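# Seat housing in fixture pocket and lock both toggle clamps

## Task

Place the small off-white housing down into the pocket of the black fixture block, then shut both toggle clamps so that each one locks down on top of the housing.

## Robot and tools

Robot and cameras: two arms, left_arm and right_arm, each ending in a two-finger gripper with a wrist camera (cam_left_wrist and cam_right_wrist, both 896x504). A two-camera stand is fixed behind the arms. Base poses in the scene frame: left_arm at (-0.053, +0.346, +0.026) m with quat_wxyz (+1.000, 0, 0, -0.018); right_arm at (-0.037, -0.349, +0.018) m with quat_wxyz (+1.000, 0, 0, +0.024). Loose objects may occasionally get a brief nudge from outside.

Frames: the scene frame has its origin at table-top height, halfway between the nominal bases, +x pointing out over the table, +z up, and left_arm on the +y side (image left/right is unrelated). Every hand pose, target, velocity, offset and wrist-camera pose is expressed in that arm's own base frame. A gripper's fingers extend along its own +z and close along its y. end_effector_position is the point between the pads, roughly 1 cm back from the fingertips. Printed poses can be wrong by a few cm, more at long reach.

The 14-number row: all tools that move the arms take rows of 14 numbers, each in [-1, 1], always covering both arms: left_arm dx, dy, dz, rx, ry, rz, opening, then the same seven for right_arm. dx..rz are offsets, not poses: they count from that arm's Hand target as it stood when the action or move began, along that arm's base axes. 1.0 equals 0.6 m or 180 degrees. rx, ry, rz form one rotation vector, turning about the Hand target position. A translation longer than 1.0 is scaled down along its direction. The opening is absolute: +1 fully open (0.094 m), -1 shut. Sending all six pose numbers as 0 re-requests the current Hand target; to keep a gripper unchanged, resend its present opening, since 0 means half open. Each control step clips commanded orientation to within 40 degrees of the measured one.

execute_actions: argument actions is a list of actions; each action is a table of up to 15 rows, one row per 1/30 s step, and a short table repeats its final row to fill 15 steps. Every row in an action counts from the start pose of that action, so repeating an offset in a new action moves further. cameras: list of names, ["all"], or []; if omitted, images come only when actions is empty. An empty actions list returns a status with images.

move: target is one row or a list of up to 15 rows; every row in the list counts from the same starting Hand targets. speed in m/s, 0.002 to 2.9 (default 0.25), rotation capped at twice that in rad/s; one value or one per target. blend in m rounds corners (0 = stop at each). opening_speed: rate on the -1..+1 scale per second, at least 0.2; use it to close gently on fragile parts. grip_force: newtons per pad, 10 to 50, one value or one per arm; it persists, and lower force makes closing slow. blocking=false returns early while the motion continues. Paths are straight, unaware of obstacles or the other arm, all finish together and are cut off at 10 s. Faster moves lag, stray and strike harder; targets set beyond a contact push harder. Steer around an arm's own base, not close past it, or its shoulder posture may flip. The move: line reports the ending (done, off_target, moving, held, fault) and limits (paced = clipped pose, held = steps withheld).

wait: seconds 0 to 10; arms keep their last command, a running move continues. stop: brakes the running move. zoom_image: camera is cam_left_wrist or cam_right_wrist; region [x0, y0, x1, y1] in pixels from the top-left, at most 504 wide and 504 high, only on the newest images. finished_scene: scene = the current scene's number; call it only when the housing is seated and both clamps are locked, as it cannot be undone.

Reading results: Hand target is the last commanded pose after clipping; later offsets start from it. A gripper often rests a few cm short of it in free air from friction and weight; waiting does not close the gap, so resend the shortfall as an offset. grip_measured uses the opening scale, reads up to about 2.5 mm wide when empty, and under a firm squeeze reads below the part width, so it shows no clear moment of contact. To release, command well above grip_measured. Joint positions end with the finger opening in m; joint torques include arm weight and wrap at ±28 N m on joints 1 to 3. Joint velocities may say within noise. Actions results also list some step positions. Joint ranges (rad): waist -2.618 to 3.054, shoulder 0 to 3.142, elbow 0 to 3.142 (straight 2.901), wrist pitch and yaw ±1.571, wrist roll ±2.094. Camera calibration lines give K, distortion and T_world_to_cam per camera, accurate only roughly.

Avoid: dropping the housing or opening while it still moves; letting anything fall far or leave the table; fast impacts with the fixture, clamps or table; very hard pushes (back off a pressing arm by commanding past its gripper); any contact or squeeze between the two arms, including closing on the other arm's fingers; loading a camera cable; and long holds at full stretch or against unreachable poses, which heat motors (MOTOR HOT at 75 °C, arm folds and idles at 90 °C, drops at 100 °C).

Each tool is called as name(argument=value, ...) on one line, values as JSON.

## Session

Scene 2 solved. On to scene 3.

execute_actions(actions=[])

Scene clock: 0.00 s.
left_arm: end_effector_position=(+0.1910, -0.2243, +0.4807) grip_measured=+1.000 end_effector_quat_wxyz=(+0.416, +0.180, +0.776, -0.439) | right_arm: end_effector_position=(+0.2307, +0.0982, +0.4164) grip_measured=+1.000 end_effector_quat_wxyz=(+0.612, -0.008, +0.699, +0.370)
Joint positions: left_arm=[-0.634 1.101 1.747 -0.941 0.391 -0.469 0.094] | right_arm=[0.029 0.591 0.963 -0.347 -0.526 0.546 0.094]
Joint velocities: within noise
Joint torques (N m): no reading
Heat: left arm: 30 °C; right arm: 30 °C.
Hand target: left_arm +0.1886, -0.2227, +0.4794; +0.414, +0.181, +0.778, -0.437 | right_arm +0.2278, +0.0981, +0.4229; +0.619, -0.012, +0.693, +0.369
Tool commands: left_gripper/opening=+1.0 right_gripper/opening=+1.0
camera_calibration:
cam_left_wrist: T_world_to_cam=[[-0.63542, -0.553956, 0.537935, -0.259552], [-0.744501, 0.254709, -0.617124, 0.533301], [0.204842, -0.792626, -0.574268, 0.137781], [0, 0, 0, 1]] pos_world=[0.203895, -0.170409, 0.547858]
cam_right_wrist: T_world_to_cam=[[0.464638, -0.714091, -0.523628, 0.181873], [-0.615176, 0.165026, -0.770924, 0.481809], [0.636922, 0.680324, -0.362614, 0.0273892], [0, 0, 0, 1]] pos_world=[0.194448, 0.031729, 0.476604]

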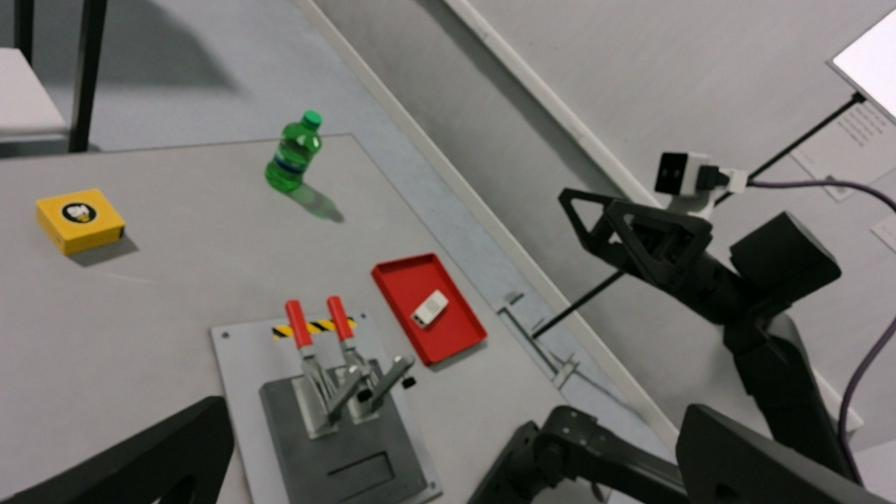

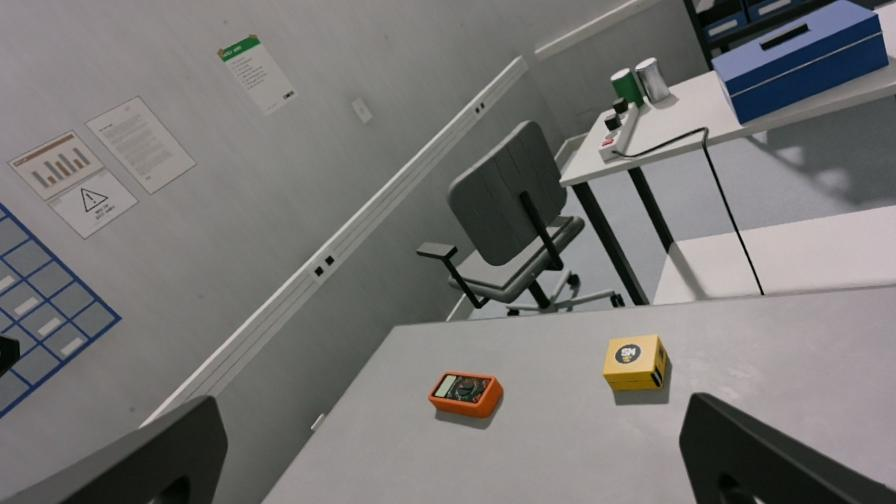

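zoom_image(camera="cam_left_wrist", region=[200, 230, 500, 504])

Scaled by 1.680 from the camera's 896x504 image, which has a finer 1280x720 frame.

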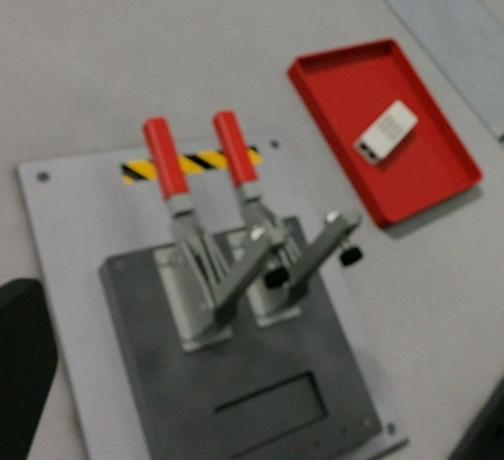

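move(target=[[0.0273,-0.2038,-0.3,0.187,-0.0125,-0.1713,1, 0.037,-0.247,-0.17,-0.0249,0.3448,-0.5424,0.6],[0.0273,-0.2038,-0.5157,0.187,-0.0125,-0.1713,1, 0.0737,-0.342,-0.4715,-0.0249,0.3448,-0.5424,0.6]], speed=0.35, blend=[0.05,0], cameras=["all"])

zoom_image(camera="cam_left_wrist", region=[400, 120, 600, 330])

Scene clock: 9.57 s.
left_arm: end_effector_position=(+0.2103, -0.3468, +0.1701) grip_measured=+1.000 end_effector_quat_wxyz=(+0.229, +0.494, +0.789, -0.285) | right_arm: end_effector_position=(+0.2743, -0.1026, +0.1431) grip_measured=+0.603 end_effector_quat_wxyz=(+0.274, +0.638, +0.673, -0.253)
Joint positions: left_arm=[-0.858 1.512 1.176 -0.58 0.392 0.126 0.094] | right_arm=[0.078 1.565 1.17 -1.186 0.764 1.6 0.075]
Joint torques (N m): left_arm=[-0.66 -10.11 6.45 1.41 0.12 0.01] | right_arm=[-0.55 -4.86 3.32 0.24 0.64 0]
Heat: left arm: 31 °C; right arm: 30 °C.
Hand target: left_arm +0.2051, -0.3449, +0.1698; +0.230, +0.497, +0.787, -0.285 | right_arm +0.2721, -0.1071, +0.1400; +0.277, +0.636, +0.670, -0.263
Off the commanded pose: left_arm 0.006 m, 1 deg | right_arm 0.006 m, 1 deg.
move: done
camera_calibration:
cam_left_wrist: T_world_to_cam=[[-0.904566, -0.361247, 0.226407, 0.0283618], [-0.415977, 0.86419, -0.283086, 0.472683], [-0.0933948, -0.35025, -0.931988, 0.135356], [0, 0, 0, 1]] pos_world=[0.234922, -0.350834, 0.253538]
cam_right_wrist: T_world_to_cam=[[-0.998422, -0.0488185, -0.0277427, 0.273687], [-0.0387251, 0.956435, -0.289365, 0.185156], [0.0406605, -0.287834, -0.956817, 0.186456], [0, 0, 0, 1]] pos_world=[0.272844, -0.110061, 0.239575]

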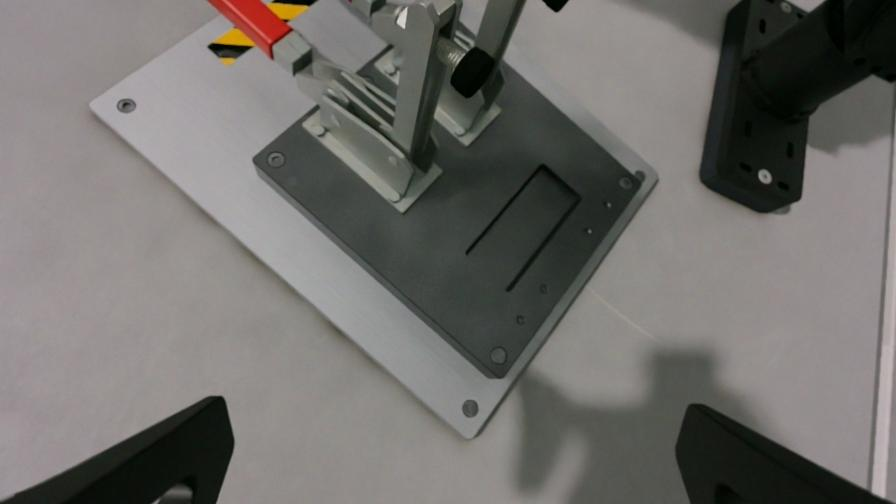

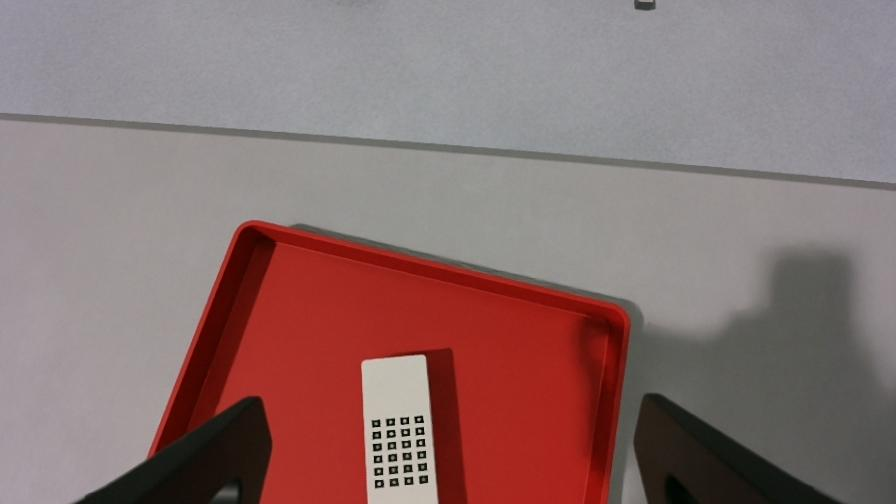

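Scaled by 2.400 from the camera's 896x504 image, which has a finer 1280x720 frame.

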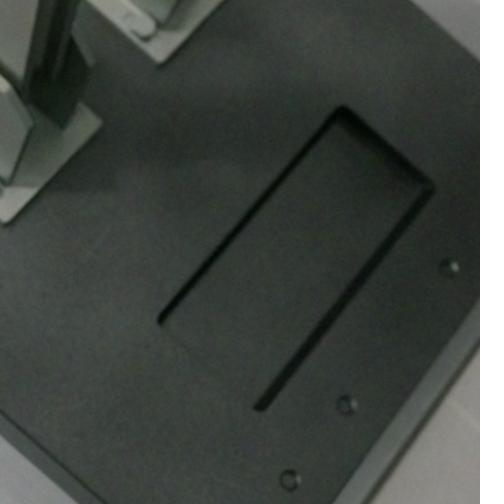

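move(target=[0,0,0,0,0,0,1, 0.0365,0.04,-0.15,0,0,0.028,0.15], speed=0.2, cameras=["cam_right_wrist"])

Scene clock: 13.50 s.
left_arm: end_effector_position=(+0.2104, -0.3469, +0.1702) grip_measured=+1.000 end_effector_quat_wxyz=(+0.229, +0.494, +0.789, -0.285) | right_arm: end_effector_position=(+0.2954, -0.0804, +0.0530) grip_measured=+0.153 end_effector_quat_wxyz=(+0.283, +0.612, +0.698, -0.240)
Joint positions: left_arm=[-0.858 1.512 1.176 -0.58 0.392 0.126 0.094] | right_arm=[0.149 1.73 0.97 -0.812 0.76 1.589 0.054]
Joint torques (N m): left_arm=[-0.69 -10.18 6.45 1.39 0.16 0] | right_arm=[0.24 -5.07 3.1 0.34 0.68 -0.05]
Heat: left arm: 31 °C; right arm: 30 °C.
Hand target: left_arm +0.2051, -0.3449, +0.1698; +0.230, +0.497, +0.787, -0.285 | right_arm +0.2938, -0.0831, +0.0500; +0.288, +0.606, +0.698, -0.251
Off the commanded pose: left_arm 0.006 m, 1 deg | right_arm 0.004 m, 2 deg.
move: done
camera_calibration:
cam_right_wrist: T_world_to_cam=[[-0.991458, -0.127052, -0.0294791, 0.285166], [-0.113452, 0.951599, -0.285636, 0.16021], [0.0643429, -0.279851, -0.957885, 0.0993934], [0, 0, 0, 1]] pos_world=[0.29451, -0.0884096, 0.149376]
Images, in order (width x height): cam_right_wrist 896x504.

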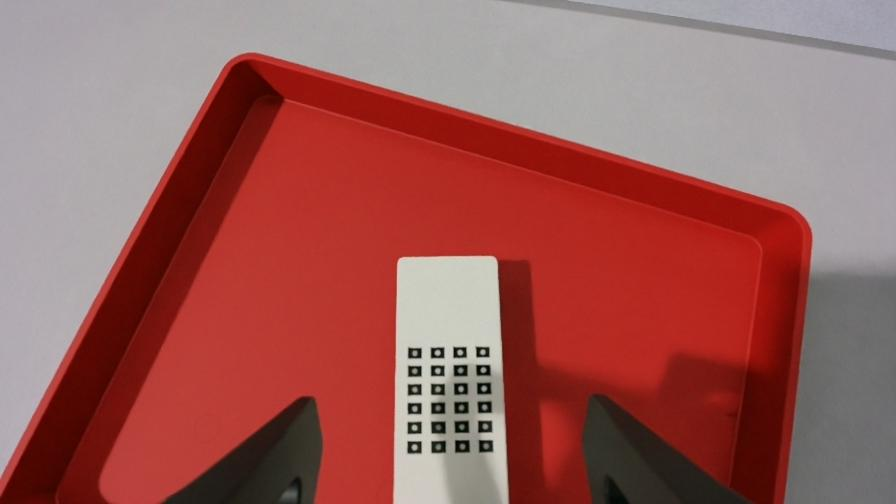

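move(target=[0,0,0,0,0,0,1, 0.002,0,-0.052,0,0,0.005,0.15], speed=0.1, cameras=["cam_right_wrist"])

Scene clock: 15.50 s.
left_arm: end_effector_position=(+0.2104, -0.3469, +0.1702) grip_measured=+1.000 end_effector_quat_wxyz=(+0.229, +0.494, +0.789, -0.285) | right_arm: end_effector_position=(+0.2979, -0.0800, +0.0226) grip_measured=+0.153 end_effector_quat_wxyz=(+0.286, +0.607, +0.703, -0.236)
Joint positions: left_arm=[-0.858 1.512 1.176 -0.58 0.392 0.126 0.094] | right_arm=[0.149 1.794 0.904 -0.662 0.76 1.566 0.054]
Joint torques (N m): left_arm=[-0.59 -10.17 6.42 1.4 0.13 0] | right_arm=[0.17 -5.03 2.73 0.32 0.68 -0.08]
Heat: left arm: 31 °C; right arm: 30 °C.
Hand target: left_arm +0.2051, -0.3449, +0.1698; +0.230, +0.497, +0.787, -0.285 | right_arm +0.2951, -0.0831, +0.0188; +0.290, +0.601, +0.702, -0.248
Off the commanded pose: left_arm 0.006 m, 1 deg | right_arm 0.006 m, 2 deg.
move: done
camera_calibration:
cam_right_wrist: T_world_to_cam=[[-0.989131, -0.143186, -0.0334189, 0.284831], [-0.127835, 0.949762, -0.285676, 0.155581], [0.0726448, -0.278299, -0.957743, 0.0677728], [0, 0, 0, 1]] pos_world=[0.2967, -0.0881198, 0.118873]
Images, in order (width x height): cam_right_wrist 896x504.

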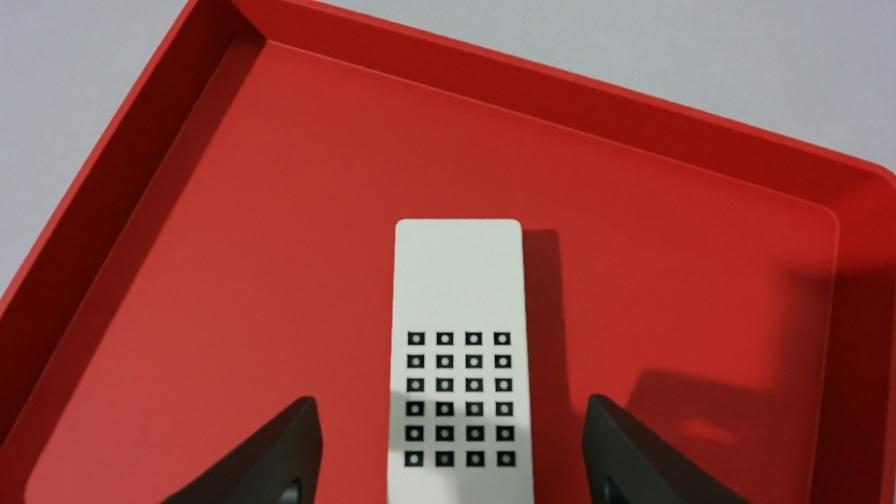

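move(target=[0,0,0,0,0,0,1, -0.002,0,-0.0145,0,0,0,0.15], speed=0.06, cameras=["cam_right_wrist"])

Scene clock: 17.13 s.
left_arm: end_effector_position=(+0.2104, -0.3469, +0.1702) grip_measured=+1.000 end_effector_quat_wxyz=(+0.229, +0.494, +0.789, -0.285) | right_arm: end_effector_position=(+0.2972, -0.0801, +0.0144) grip_measured=+0.153 end_effector_quat_wxyz=(+0.287, +0.607, +0.703, -0.236)
Joint positions: left_arm=[-0.858 1.512 1.176 -0.58 0.392 0.126 0.094] | right_arm=[0.149 1.811 0.886 -0.625 0.76 1.566 0.054]
Joint torques (N m): left_arm=[-0.66 -10.03 6.43 1.39 0.11 0.01] | right_arm=[0.24 -4.89 2.61 0.32 0.68 -0.04]
Heat: left arm: 31 °C; right arm: 30 °C.
Hand target: left_arm +0.2051, -0.3449, +0.1698; +0.230, +0.497, +0.787, -0.285 | right_arm +0.2940, -0.0830, +0.0101; +0.290, +0.601, +0.702, -0.248
Off the commanded pose: left_arm 0.006 m, 1 deg | right_arm 0.006 m, 2 deg.
move: done
camera_calibration:
cam_right_wrist: T_world_to_cam=[[-0.989034, -0.143478, -0.0350129, 0.283875], [-0.12767, 0.949781, -0.285684, 0.153213], [0.074244, -0.278081, -0.957684, 0.059584], [0, 0, 0, 1]] pos_world=[0.295899, -0.0882202, 0.110773]
Images, in order (width x height): cam_right_wrist 896x504.

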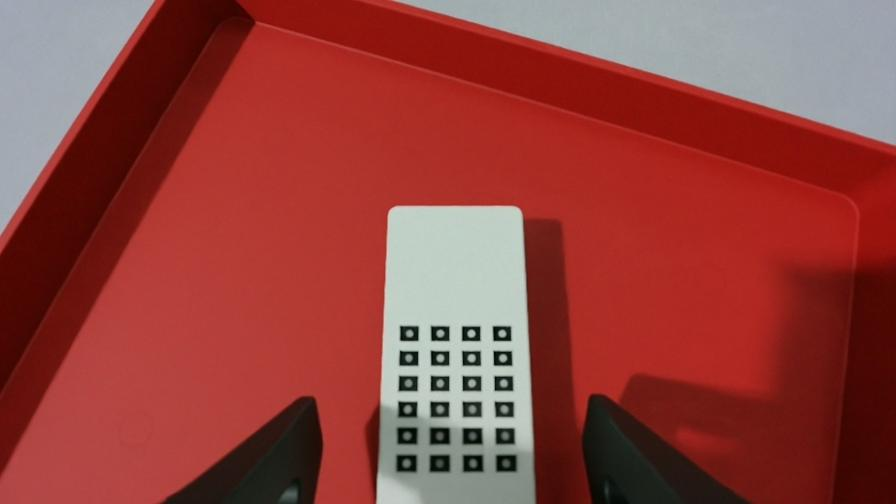

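move(target=[0,0,0,0,0,0,1, 0,0,0,0,0,0,-0.48], opening_speed=0.5, grip_force=30, cameras=["cam_right_wrist"])

Scene clock: 19.23 s.
left_arm: end_effector_position=(+0.2104, -0.3469, +0.1702) grip_measured=+1.000 end_effector_quat_wxyz=(+0.229, +0.494, +0.789, -0.285) | right_arm: end_effector_position=(+0.2973, -0.0801, +0.0144) grip_measured=-0.355 end_effector_quat_wxyz=(+0.287, +0.607, +0.703, -0.235)
Joint positions: left_arm=[-0.858 1.512 1.176 -0.58 0.392 0.126 0.094] | right_arm=[0.149 1.811 0.886 -0.624 0.76 1.566 0.03]
Joint torques (N m): left_arm=[-0.65 -10.06 6.5 1.39 0.11 -0.03] | right_arm=[0.24 -4.89 2.59 0.34 0.68 -0.04]
Heat: left arm: 32 °C; right arm: 30 °C.
Hand target: left_arm +0.2051, -0.3449, +0.1698; +0.230, +0.497, +0.787, -0.285 | right_arm +0.2940, -0.0830, +0.0101; +0.290, +0.601, +0.702, -0.248
Off the commanded pose: left_arm 0.006 m, 1 deg | right_arm 0.006 m, 2 deg.
grip_force (N): 30, 30
move: done
camera_calibration:
cam_right_wrist: T_world_to_cam=[[-0.989018, -0.143395, -0.0357834, 0.284061], [-0.127375, 0.949817, -0.285699, 0.153143], [0.0749554, -0.278003, -0.957651, 0.0593689], [0, 0, 0, 1]] pos_world=[0.295998, -0.0882202, 0.110772]
Images, in order (width x height): cam_right_wrist 896x504.

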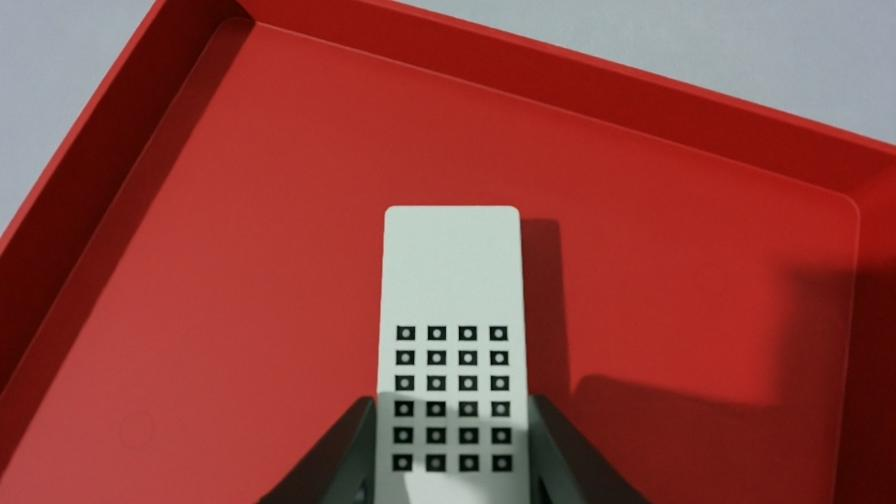

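move(target=[[0,0,0,0,0,0,1, 0,0,0.2,0,0,0,-0.48],[0,0,0,0,0,0,1, -0.1,0.1,0.267,0,0,0.4,-0.48],[0,0,0,0,0,0,1, -0.257,0.338,0.267,0,0,0.853,-0.48]], speed=0.25, blend=[0.05,0.08,0], cameras=["all"])

zoom_image(camera="cam_right_wrist", region=[340, 60, 560, 280])

Scene clock: 27.50 s.
left_arm: end_effector_position=(+0.2104, -0.3469, +0.1702) grip_measured=+1.000 end_effector_quat_wxyz=(+0.229, +0.494, +0.789, -0.285) | right_arm: end_effector_position=(+0.1369, +0.1136, +0.1541) grip_measured=-0.356 end_effector_quat_wxyz=(+0.287, -0.537, +0.762, +0.220)
Joint positions: left_arm=[-0.858 1.512 1.176 -0.58 0.392 0.126 0.094] | right_arm=[-0.036 0.803 0.75 -1.282 -0.709 -1.176 0.03]
Joint torques (N m): left_arm=[-0.65 -10.14 6.43 1.39 0.14 0] | right_arm=[0.54 0.55 7.94 0.46 -0.79 -0.15]
Heat: left arm: 32 °C; right arm: 31 °C.
Hand target: left_arm +0.2051, -0.3449, +0.1698; +0.230, +0.497, +0.787, -0.285 | right_arm +0.1398, +0.1197, +0.1703; +0.308, -0.546, +0.745, +0.226
Off the commanded pose: left_arm 0.006 m, 1 deg | right_arm 0.018 m, 3 deg.
grip_force (N): 30, 30
move: off_target (right_arm)
camera_calibration:
cam_left_wrist: T_world_to_cam=[[-0.904592, -0.361269, 0.226267, 0.0283969], [-0.415988, 0.864057, -0.283477, 0.472742], [-0.0930963, -0.350556, -0.931903, 0.135156], [0, 0, 0, 1]] pos_world=[0.234925, -0.350837, 0.253539]
cam_right_wrist: T_world_to_cam=[[0.941532, -0.333846, -0.0454363, -0.083022], [-0.333512, -0.904345, -0.266325, 0.224438], [0.0478214, 0.265907, -0.962812, 0.201778], [0, 0, 0, 1]] pos_world=[0.143372, 0.121599, 0.250276]

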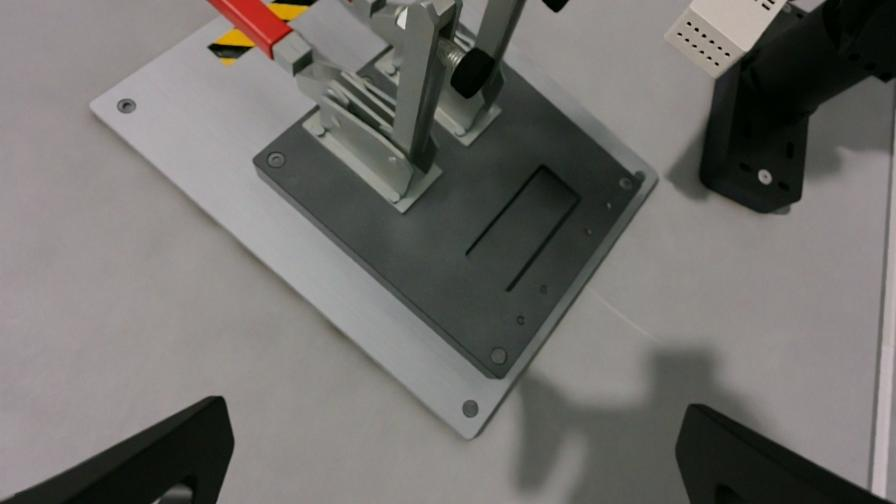

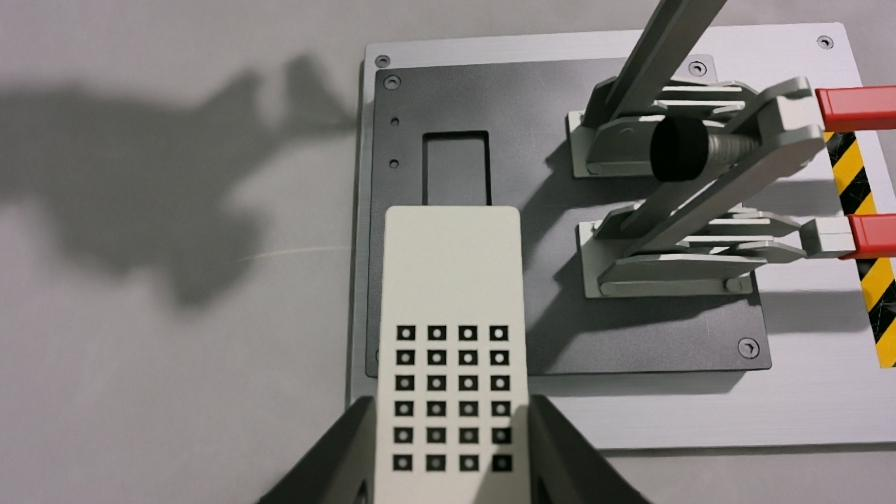

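Scaled by 2.291 from the camera's 896x504 image, which has a finer 1280x720 frame.

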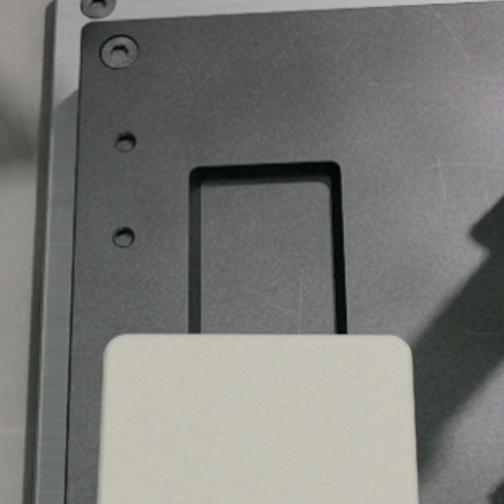

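move(target=[[0,0,0,0,0,0,1, 0.0403,0.138,-0.12,0,0,0.003,-0.48],[0,0,0,0,0,0,1, 0.0403,0.143,-0.18,0,0,0.003,-0.48]], speed=[0.12,0.06], blend=[0.01,0], cameras=["all"])

zoom_image(camera="cam_left_wrist", region=[440, 140, 600, 300])

zoom_image(camera="cam_right_wrist", region=[300, 60, 600, 360])

Scene clock: 33.37 s.
left_arm: end_effector_position=(+0.2104, -0.3469, +0.1702) grip_measured=+1.000 end_effector_quat_wxyz=(+0.229, +0.494, +0.789, -0.285) | right_arm: end_effector_position=(+0.1656, +0.2036, +0.0658) grip_measured=-0.356 end_effector_quat_wxyz=(+0.306, -0.549, +0.745, +0.224)
Joint positions: left_arm=[-0.858 1.512 1.176 -0.58 0.392 0.126 0.094] | right_arm=[0.57 0.982 0.387 -0.328 -0.466 -0.54 0.03]
Joint torques (N m): left_arm=[-0.62 -10.04 6.45 1.41 0.15 0.03] | right_arm=[0.61 -0.64 4.12 1.33 -0.27 0.03]
Heat: left arm: 32 °C; right arm: 31 °C.
Hand target: left_arm +0.2051, -0.3449, +0.1698; +0.230, +0.497, +0.787, -0.285 | right_arm +0.1639, +0.2056, +0.0623; +0.307, -0.550, +0.743, +0.227
Off the commanded pose: left_arm 0.006 m, 1 deg | right_arm 0.004 m, 1 deg.
grip_force (N): 30, 30
move: done
camera_calibration:
cam_left_wrist: T_world_to_cam=[[-0.904592, -0.361269, 0.226267, 0.0283969], [-0.415988, 0.864057, -0.283477, 0.472742], [-0.0930963, -0.350556, -0.931903, 0.135156], [0, 0, 0, 1]] pos_world=[0.234925, -0.350837, 0.253539]
cam_right_wrist: T_world_to_cam=[[0.951981, -0.305739, -0.015975, -0.0934021], [-0.296049, -0.906003, -0.302514, 0.288453], [0.0780168, 0.292717, -0.953011, 0.0802777], [0, 0, 0, 1]] pos_world=[0.16805, 0.209284, 0.162274]

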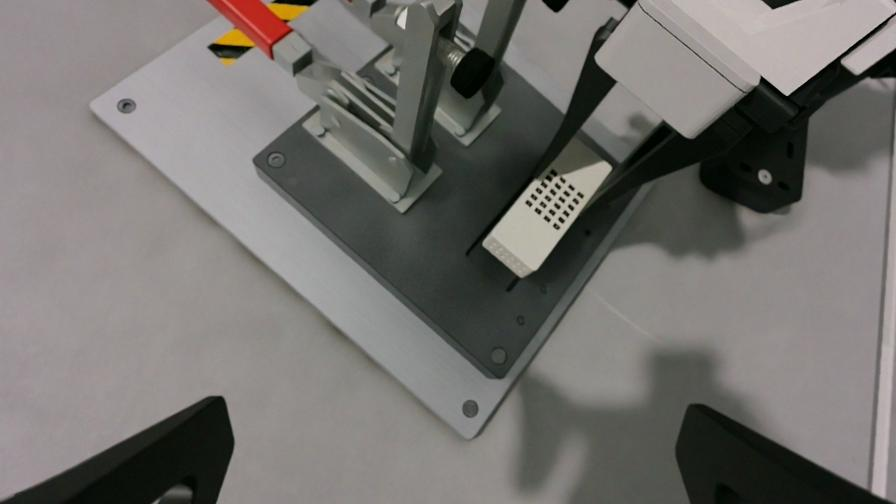

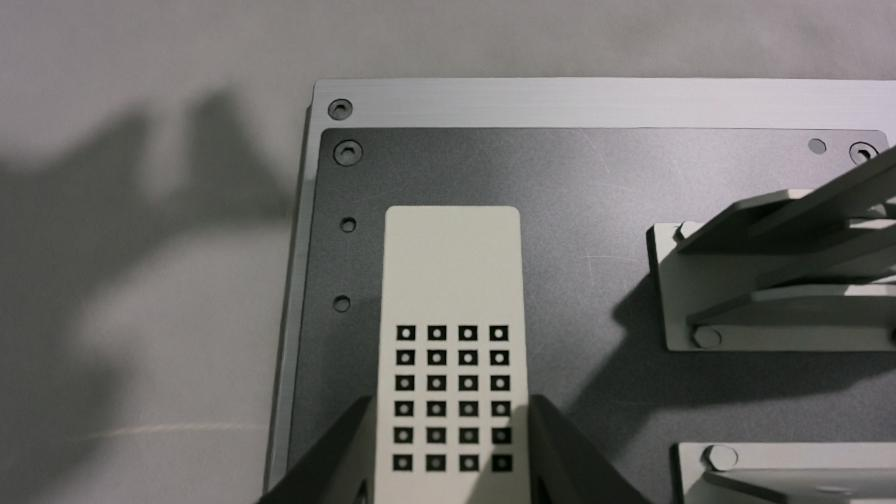

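Scaled by 3.150 from the camera's 896x504 image, which has a finer 1280x720 frame.

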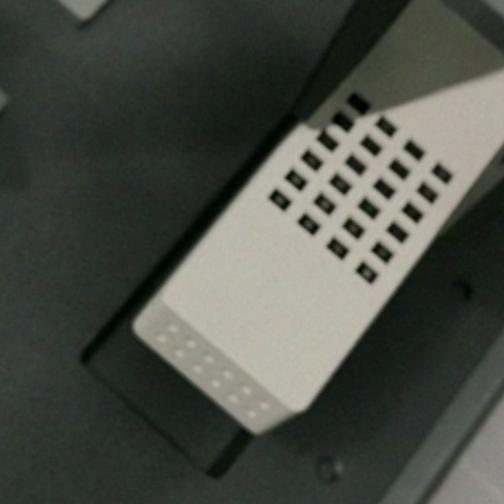

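Scaled by 1.680 from the camera's 896x504 image, which has a finer 1280x720 frame.

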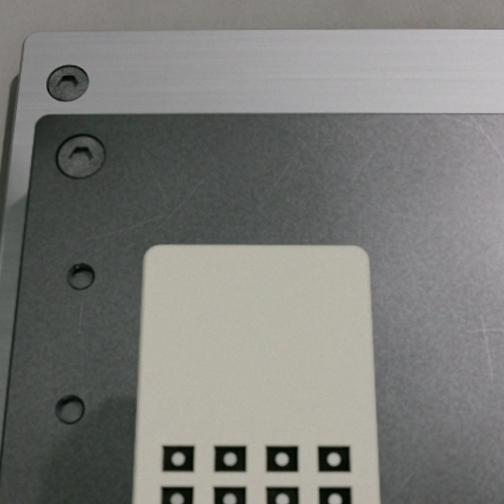

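move(target=[0,0,0,0,0,0,1, 0.0038,0.0072,-0.0225,0,0,0,-0.48], speed=0.05, cameras=["all"])

zoom_image(camera="cam_left_wrist", region=[440, 140, 600, 300])

zoom_image(camera="cam_right_wrist", region=[300, 60, 600, 360])

Scene clock: 36.67 s.
left_arm: end_effector_position=(+0.2104, -0.3469, +0.1702) grip_measured=+1.000 end_effector_quat_wxyz=(+0.229, +0.494, +0.789, -0.285) | right_arm: end_effector_position=(+0.1681, +0.2082, +0.0521) grip_measured=-0.356 end_effector_quat_wxyz=(+0.306, -0.549, +0.745, +0.224)
Joint positions: left_arm=[-0.858 1.512 1.176 -0.58 0.392 0.126 0.094] | right_arm=[0.585 1.045 0.352 -0.225 -0.457 -0.527 0.03]
Joint torques (N m): left_arm=[-0.62 -10.02 6.45 1.37 0.16 0.01] | right_arm=[0.59 -0.95 3.93 1.37 -0.26 0.03]
Heat: left arm: 33 °C; right arm: 31 °C.
Hand target: left_arm +0.2051, -0.3449, +0.1698; +0.230, +0.497, +0.787, -0.285 | right_arm +0.1661, +0.2099, +0.0487; +0.307, -0.550, +0.743, +0.227
Off the commanded pose: left_arm 0.006 m, 1 deg | right_arm 0.004 m, 1 deg.
grip_force (N): 30, 30
move: done
camera_calibration:
cam_left_wrist: T_world_to_cam=[[-0.904592, -0.361269, 0.226267, 0.0283969], [-0.415988, 0.864057, -0.283477, 0.472742], [-0.0930963, -0.350556, -0.931903, 0.135156], [0, 0, 0, 1]] pos_world=[0.234925, -0.350837, 0.253539]
cam_right_wrist: T_world_to_cam=[[0.952189, -0.305075, -0.0162758, -0.0948232], [-0.295534, -0.906292, -0.30215, 0.289167], [0.0774276, 0.292514, -0.953121, 0.0658323], [0, 0, 0, 1]] pos_world=[0.170651, 0.213884, 0.148574]

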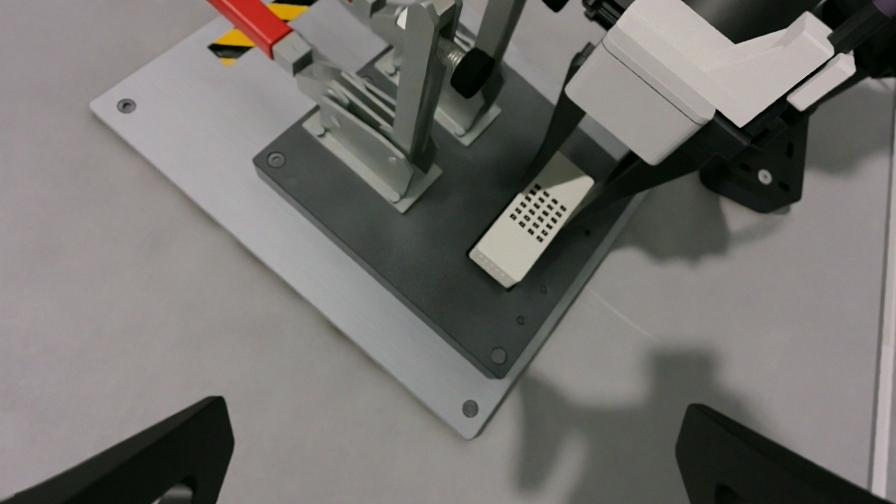

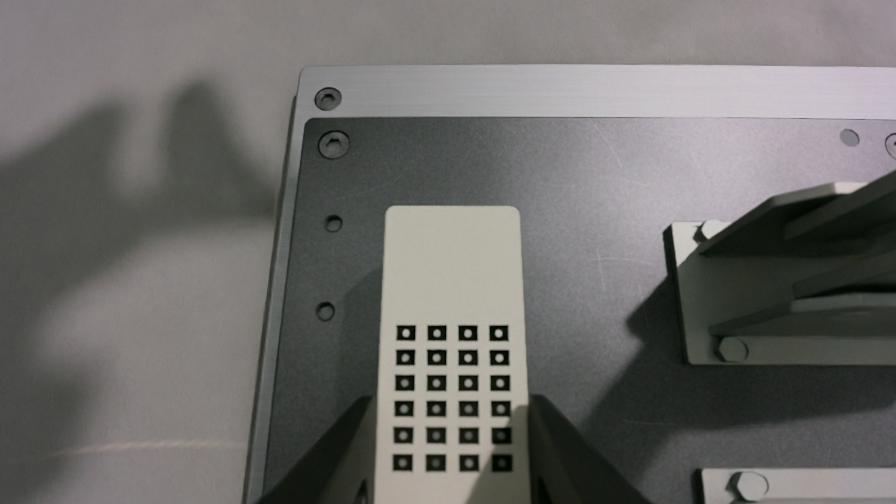

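Scaled by 3.150 from the camera's 896x504 image, which has a finer 1280x720 frame.

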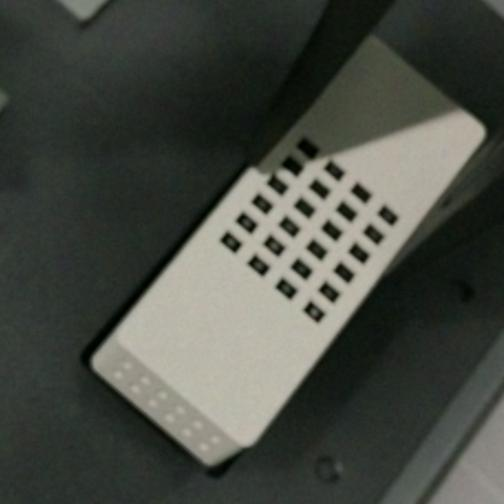

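Scaled by 1.680 from the camera's 896x504 image, which has a finer 1280x720 frame.

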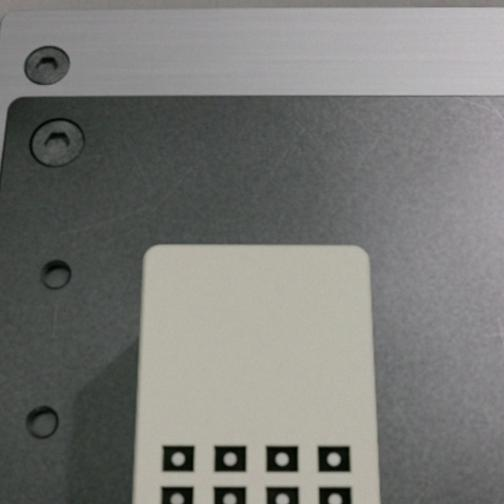

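move(target=[0,0,0,0,0,0,1, -0.001,-0.004,0.006,0,0,0,-0.48], speed=0.05, cameras=["all"])

zoom_image(camera="cam_left_wrist", region=[440, 140, 600, 300])

zoom_image(camera="cam_right_wrist", region=[300, 60, 600, 360])

Scene clock: 40.73 s.
left_arm: end_effector_position=(+0.2104, -0.3469, +0.1702) grip_measured=+1.000 end_effector_quat_wxyz=(+0.229, +0.494, +0.789, -0.285) | right_arm: end_effector_position=(+0.1672, +0.2076, +0.0512) grip_measured=-0.356 end_effector_quat_wxyz=(+0.303, -0.549, +0.746, +0.224)
Joint positions: left_arm=[-0.858 1.512 1.176 -0.58 0.392 0.126 0.094] | right_arm=[0.585 1.045 0.352 -0.231 -0.457 -0.527 0.03]
Joint torques (N m): left_arm=[-0.54 -10.18 6.38 1.4 0.16 0.02] | right_arm=[-0.29 -2.55 4.44 1.15 -0.33 -0.07]
Heat: left arm: 33 °C; right arm: 31 °C.
Hand target: left_arm +0.2051, -0.3449, +0.1698; +0.230, +0.497, +0.787, -0.285 | right_arm +0.1655, +0.2075, +0.0524; +0.307, -0.550, +0.743, +0.227
Off the commanded pose: left_arm 0.006 m, 1 deg | right_arm 0.002 m, 1 deg.
grip_force (N): 30, 30
move: done
camera_calibration:
cam_left_wrist: T_world_to_cam=[[-0.904592, -0.361269, 0.226267, 0.0283969], [-0.415988, 0.864057, -0.283477, 0.472742], [-0.0930963, -0.350556, -0.931903, 0.135156], [0, 0, 0, 1]] pos_world=[0.234925, -0.350837, 0.253539]
cam_right_wrist: T_world_to_cam=[[0.952104, -0.305116, -0.020062, -0.0938745], [-0.29703, -0.907305, -0.29761, 0.28828], [0.072603, 0.289314, -0.954477, 0.0668043], [0, 0, 0, 1]] pos_world=[0.170156, 0.213588, 0.147675]

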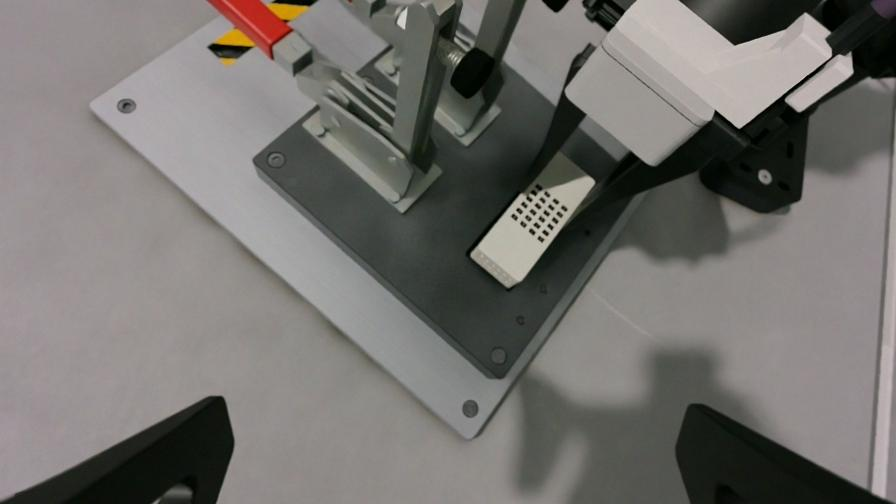

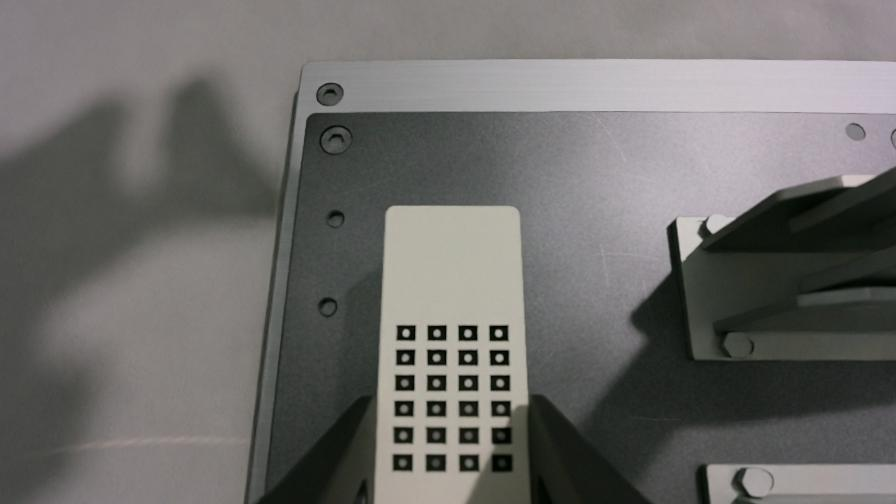

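Scaled by 3.150 from the camera's 896x504 image, which has a finer 1280x720 frame.

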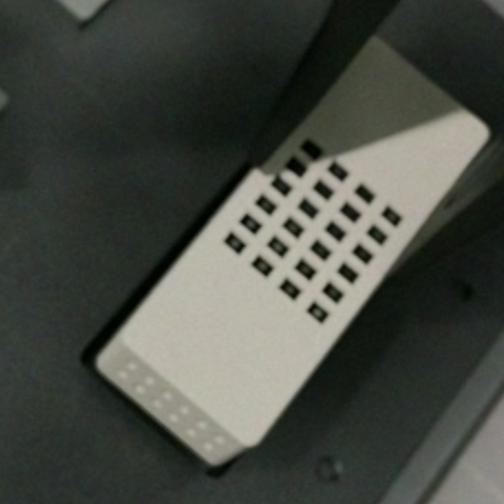

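Scaled by 1.680 from the camera's 896x504 image, which has a finer 1280x720 frame.

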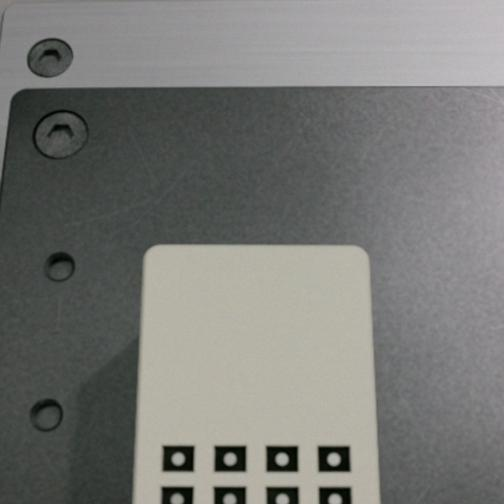

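move(target=[0,0,0,0,0,0,1, -0.0008,-0.0045,0.004,0,0,0,-0.48], speed=0.05, cameras=["all"])

zoom_image(camera="cam_left_wrist", region=[440, 140, 600, 300])

zoom_image(camera="cam_right_wrist", region=[300, 60, 600, 360])

Scene clock: 43.87 s.
left_arm: end_effector_position=(+0.2104, -0.3469, +0.1702) grip_measured=+1.000 end_effector_quat_wxyz=(+0.229, +0.494, +0.789, -0.285) | right_arm: end_effector_position=(+0.1656, +0.2038, +0.0505) grip_measured=-0.356 end_effector_quat_wxyz=(+0.298, -0.547, +0.750, +0.222)
Joint positions: left_arm=[-0.858 1.512 1.176 -0.58 0.392 0.126 0.094] | right_arm=[0.576 1.033 0.352 -0.258 -0.457 -0.532 0.03]
Joint torques (N m): left_arm=[-0.7 -10.18 6.32 1.37 0.13 0.01] | right_arm=[-0.61 -2.85 4.77 1.07 -0.41 -0.14]
Heat: left arm: 33 °C; right arm: 31 °C.
Hand target: left_arm +0.2051, -0.3449, +0.1698; +0.230, +0.497, +0.787, -0.285 | right_arm +0.1651, +0.2048, +0.0547; +0.307, -0.550, +0.743, +0.227
Off the commanded pose: left_arm 0.006 m, 1 deg | right_arm 0.004 m, 1 deg.
grip_force (N): 30, 30
move: done
camera_calibration:
cam_left_wrist: T_world_to_cam=[[-0.904592, -0.361269, 0.226267, 0.0283969], [-0.415988, 0.864057, -0.283477, 0.472742], [-0.0930963, -0.350556, -0.931903, 0.135156], [0, 0, 0, 1]] pos_world=[0.234925, -0.350837, 0.253539]
cam_right_wrist: T_world_to_cam=[[0.95027, -0.3104, -0.025269, -0.0919536], [-0.304318, -0.90828, -0.287084, 0.285015], [0.0661596, 0.280497, -0.957572, 0.0703628], [0, 0, 0, 1]] pos_world=[0.169461, 0.210594, 0.146877]

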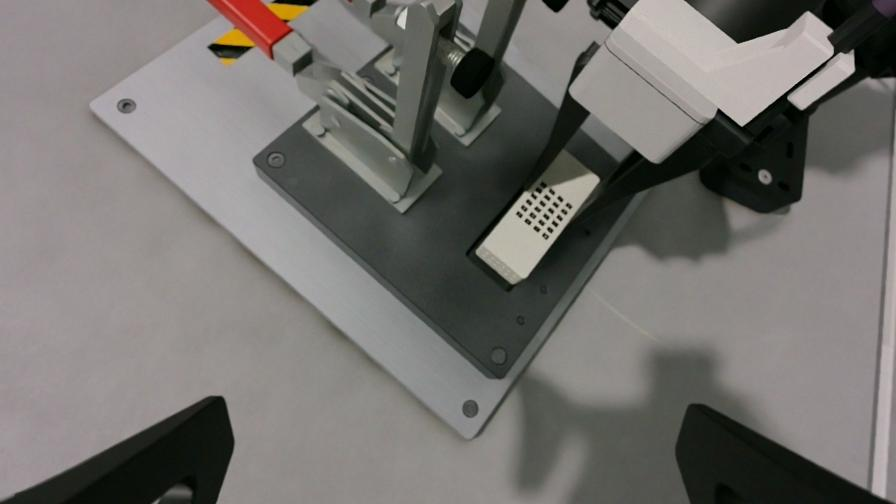

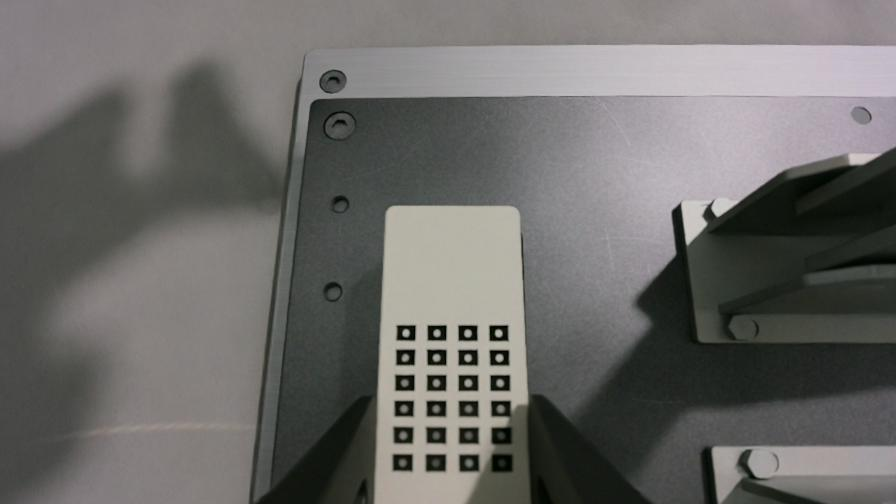

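Scaled by 3.150 from the camera's 896x504 image, which has a finer 1280x720 frame.

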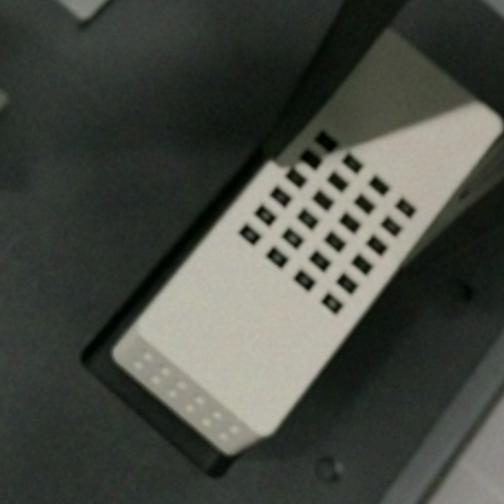

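Scaled by 1.680 from the camera's 896x504 image, which has a finer 1280x720 frame.

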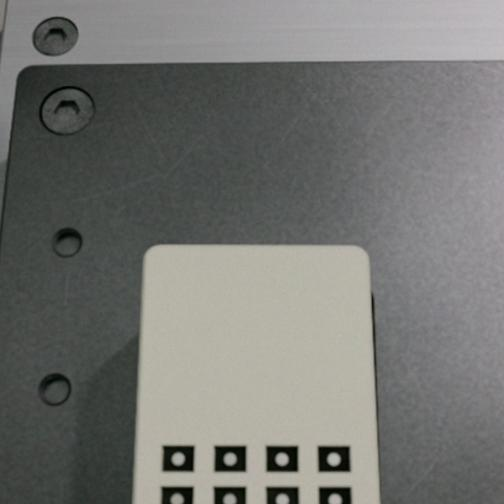

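move(target=[0,0,0,0,0,0,1, 0.0012,0.0058,-0.008,0,0,0,-0.48], speed=0.05, cameras=["all"])

zoom_image(camera="cam_left_wrist", region=[440, 140, 600, 300])

zoom_image(camera="cam_right_wrist", region=[300, 60, 600, 360])

Scene clock: 46.13 s.
left_arm: end_effector_position=(+0.2104, -0.3469, +0.1702) grip_measured=+1.000 end_effector_quat_wxyz=(+0.229, +0.494, +0.789, -0.285) | right_arm: end_effector_position=(+0.1678, +0.2060, +0.0529) grip_measured=-0.356 end_effector_quat_wxyz=(+0.306, -0.548, +0.746, +0.222)
Joint positions: left_arm=[-0.858 1.512 1.176 -0.58 0.392 0.126 0.094] | right_arm=[0.579 1.033 0.352 -0.24 -0.457 -0.532 0.03]
Joint torques (N m): left_arm=[-0.69 -10.13 6.45 1.39 0.15 0.04] | right_arm=[0.53 -0.72 4.05 1.35 -0.31 0.01]
Heat: left arm: 33 °C; right arm: 31 °C.
Hand target: left_arm +0.2051, -0.3449, +0.1698; +0.230, +0.497, +0.787, -0.285 | right_arm +0.1658, +0.2083, +0.0499; +0.307, -0.550, +0.743, +0.227
Off the commanded pose: left_arm 0.006 m, 1 deg | right_arm 0.004 m, 1 deg.
grip_force (N): 30, 30
move: done
camera_calibration:
cam_left_wrist: T_world_to_cam=[[-0.904592, -0.361269, 0.226267, 0.0283969], [-0.415988, 0.864057, -0.283477, 0.472742], [-0.0930963, -0.350556, -0.931903, 0.135156], [0, 0, 0, 1]] pos_world=[0.234925, -0.350837, 0.253539]
cam_right_wrist: T_world_to_cam=[[0.951408, -0.307606, -0.0141783, -0.0946492], [-0.297494, -0.906292, -0.300219, 0.287615], [0.0794997, 0.289849, -0.953765, 0.0674915], [0, 0, 0, 1]] pos_world=[0.170248, 0.211986, 0.149377]

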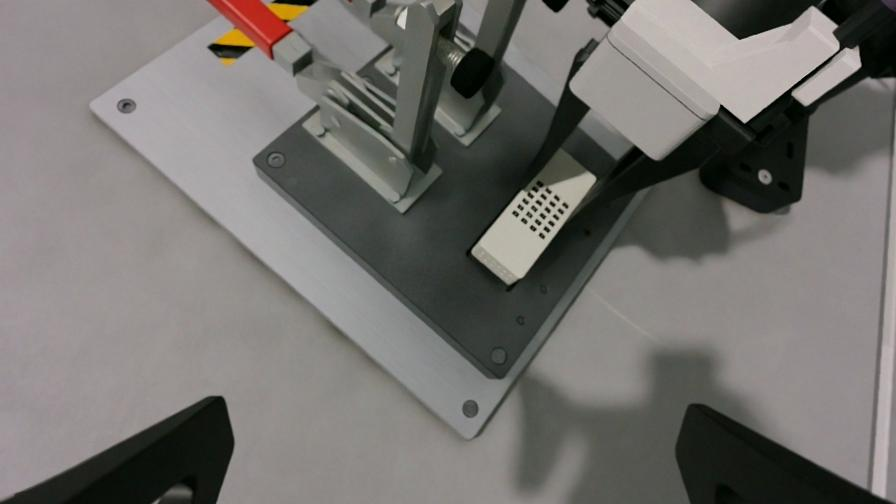

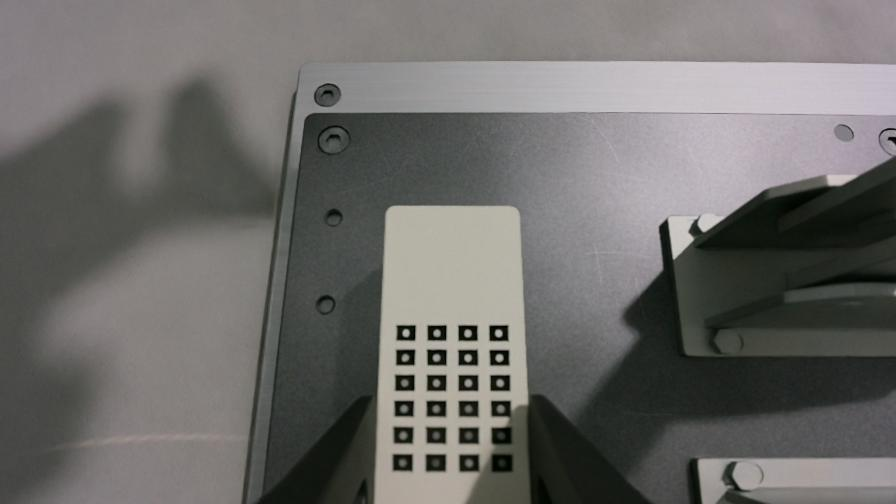

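Scaled by 3.150 from the camera's 896x504 image, which has a finer 1280x720 frame.

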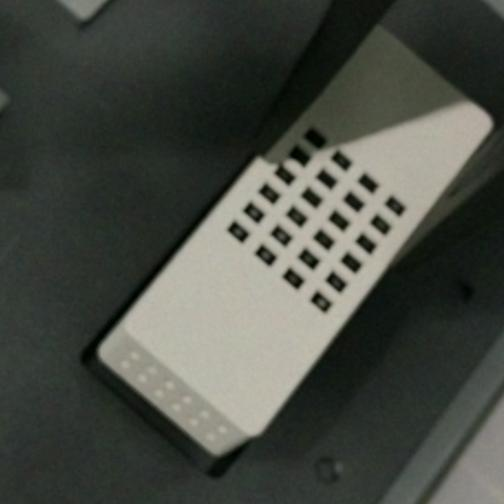

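Scaled by 1.680 from the camera's 896x504 image, which has a finer 1280x720 frame.

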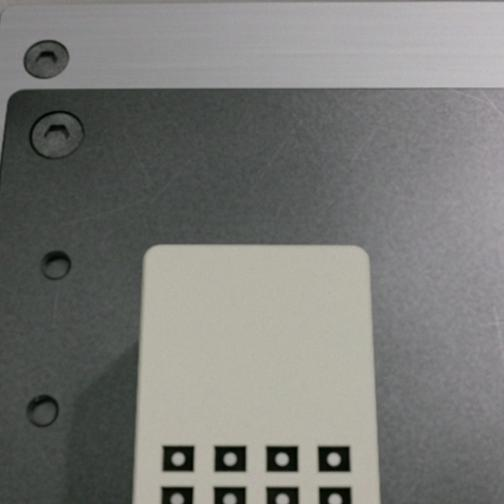

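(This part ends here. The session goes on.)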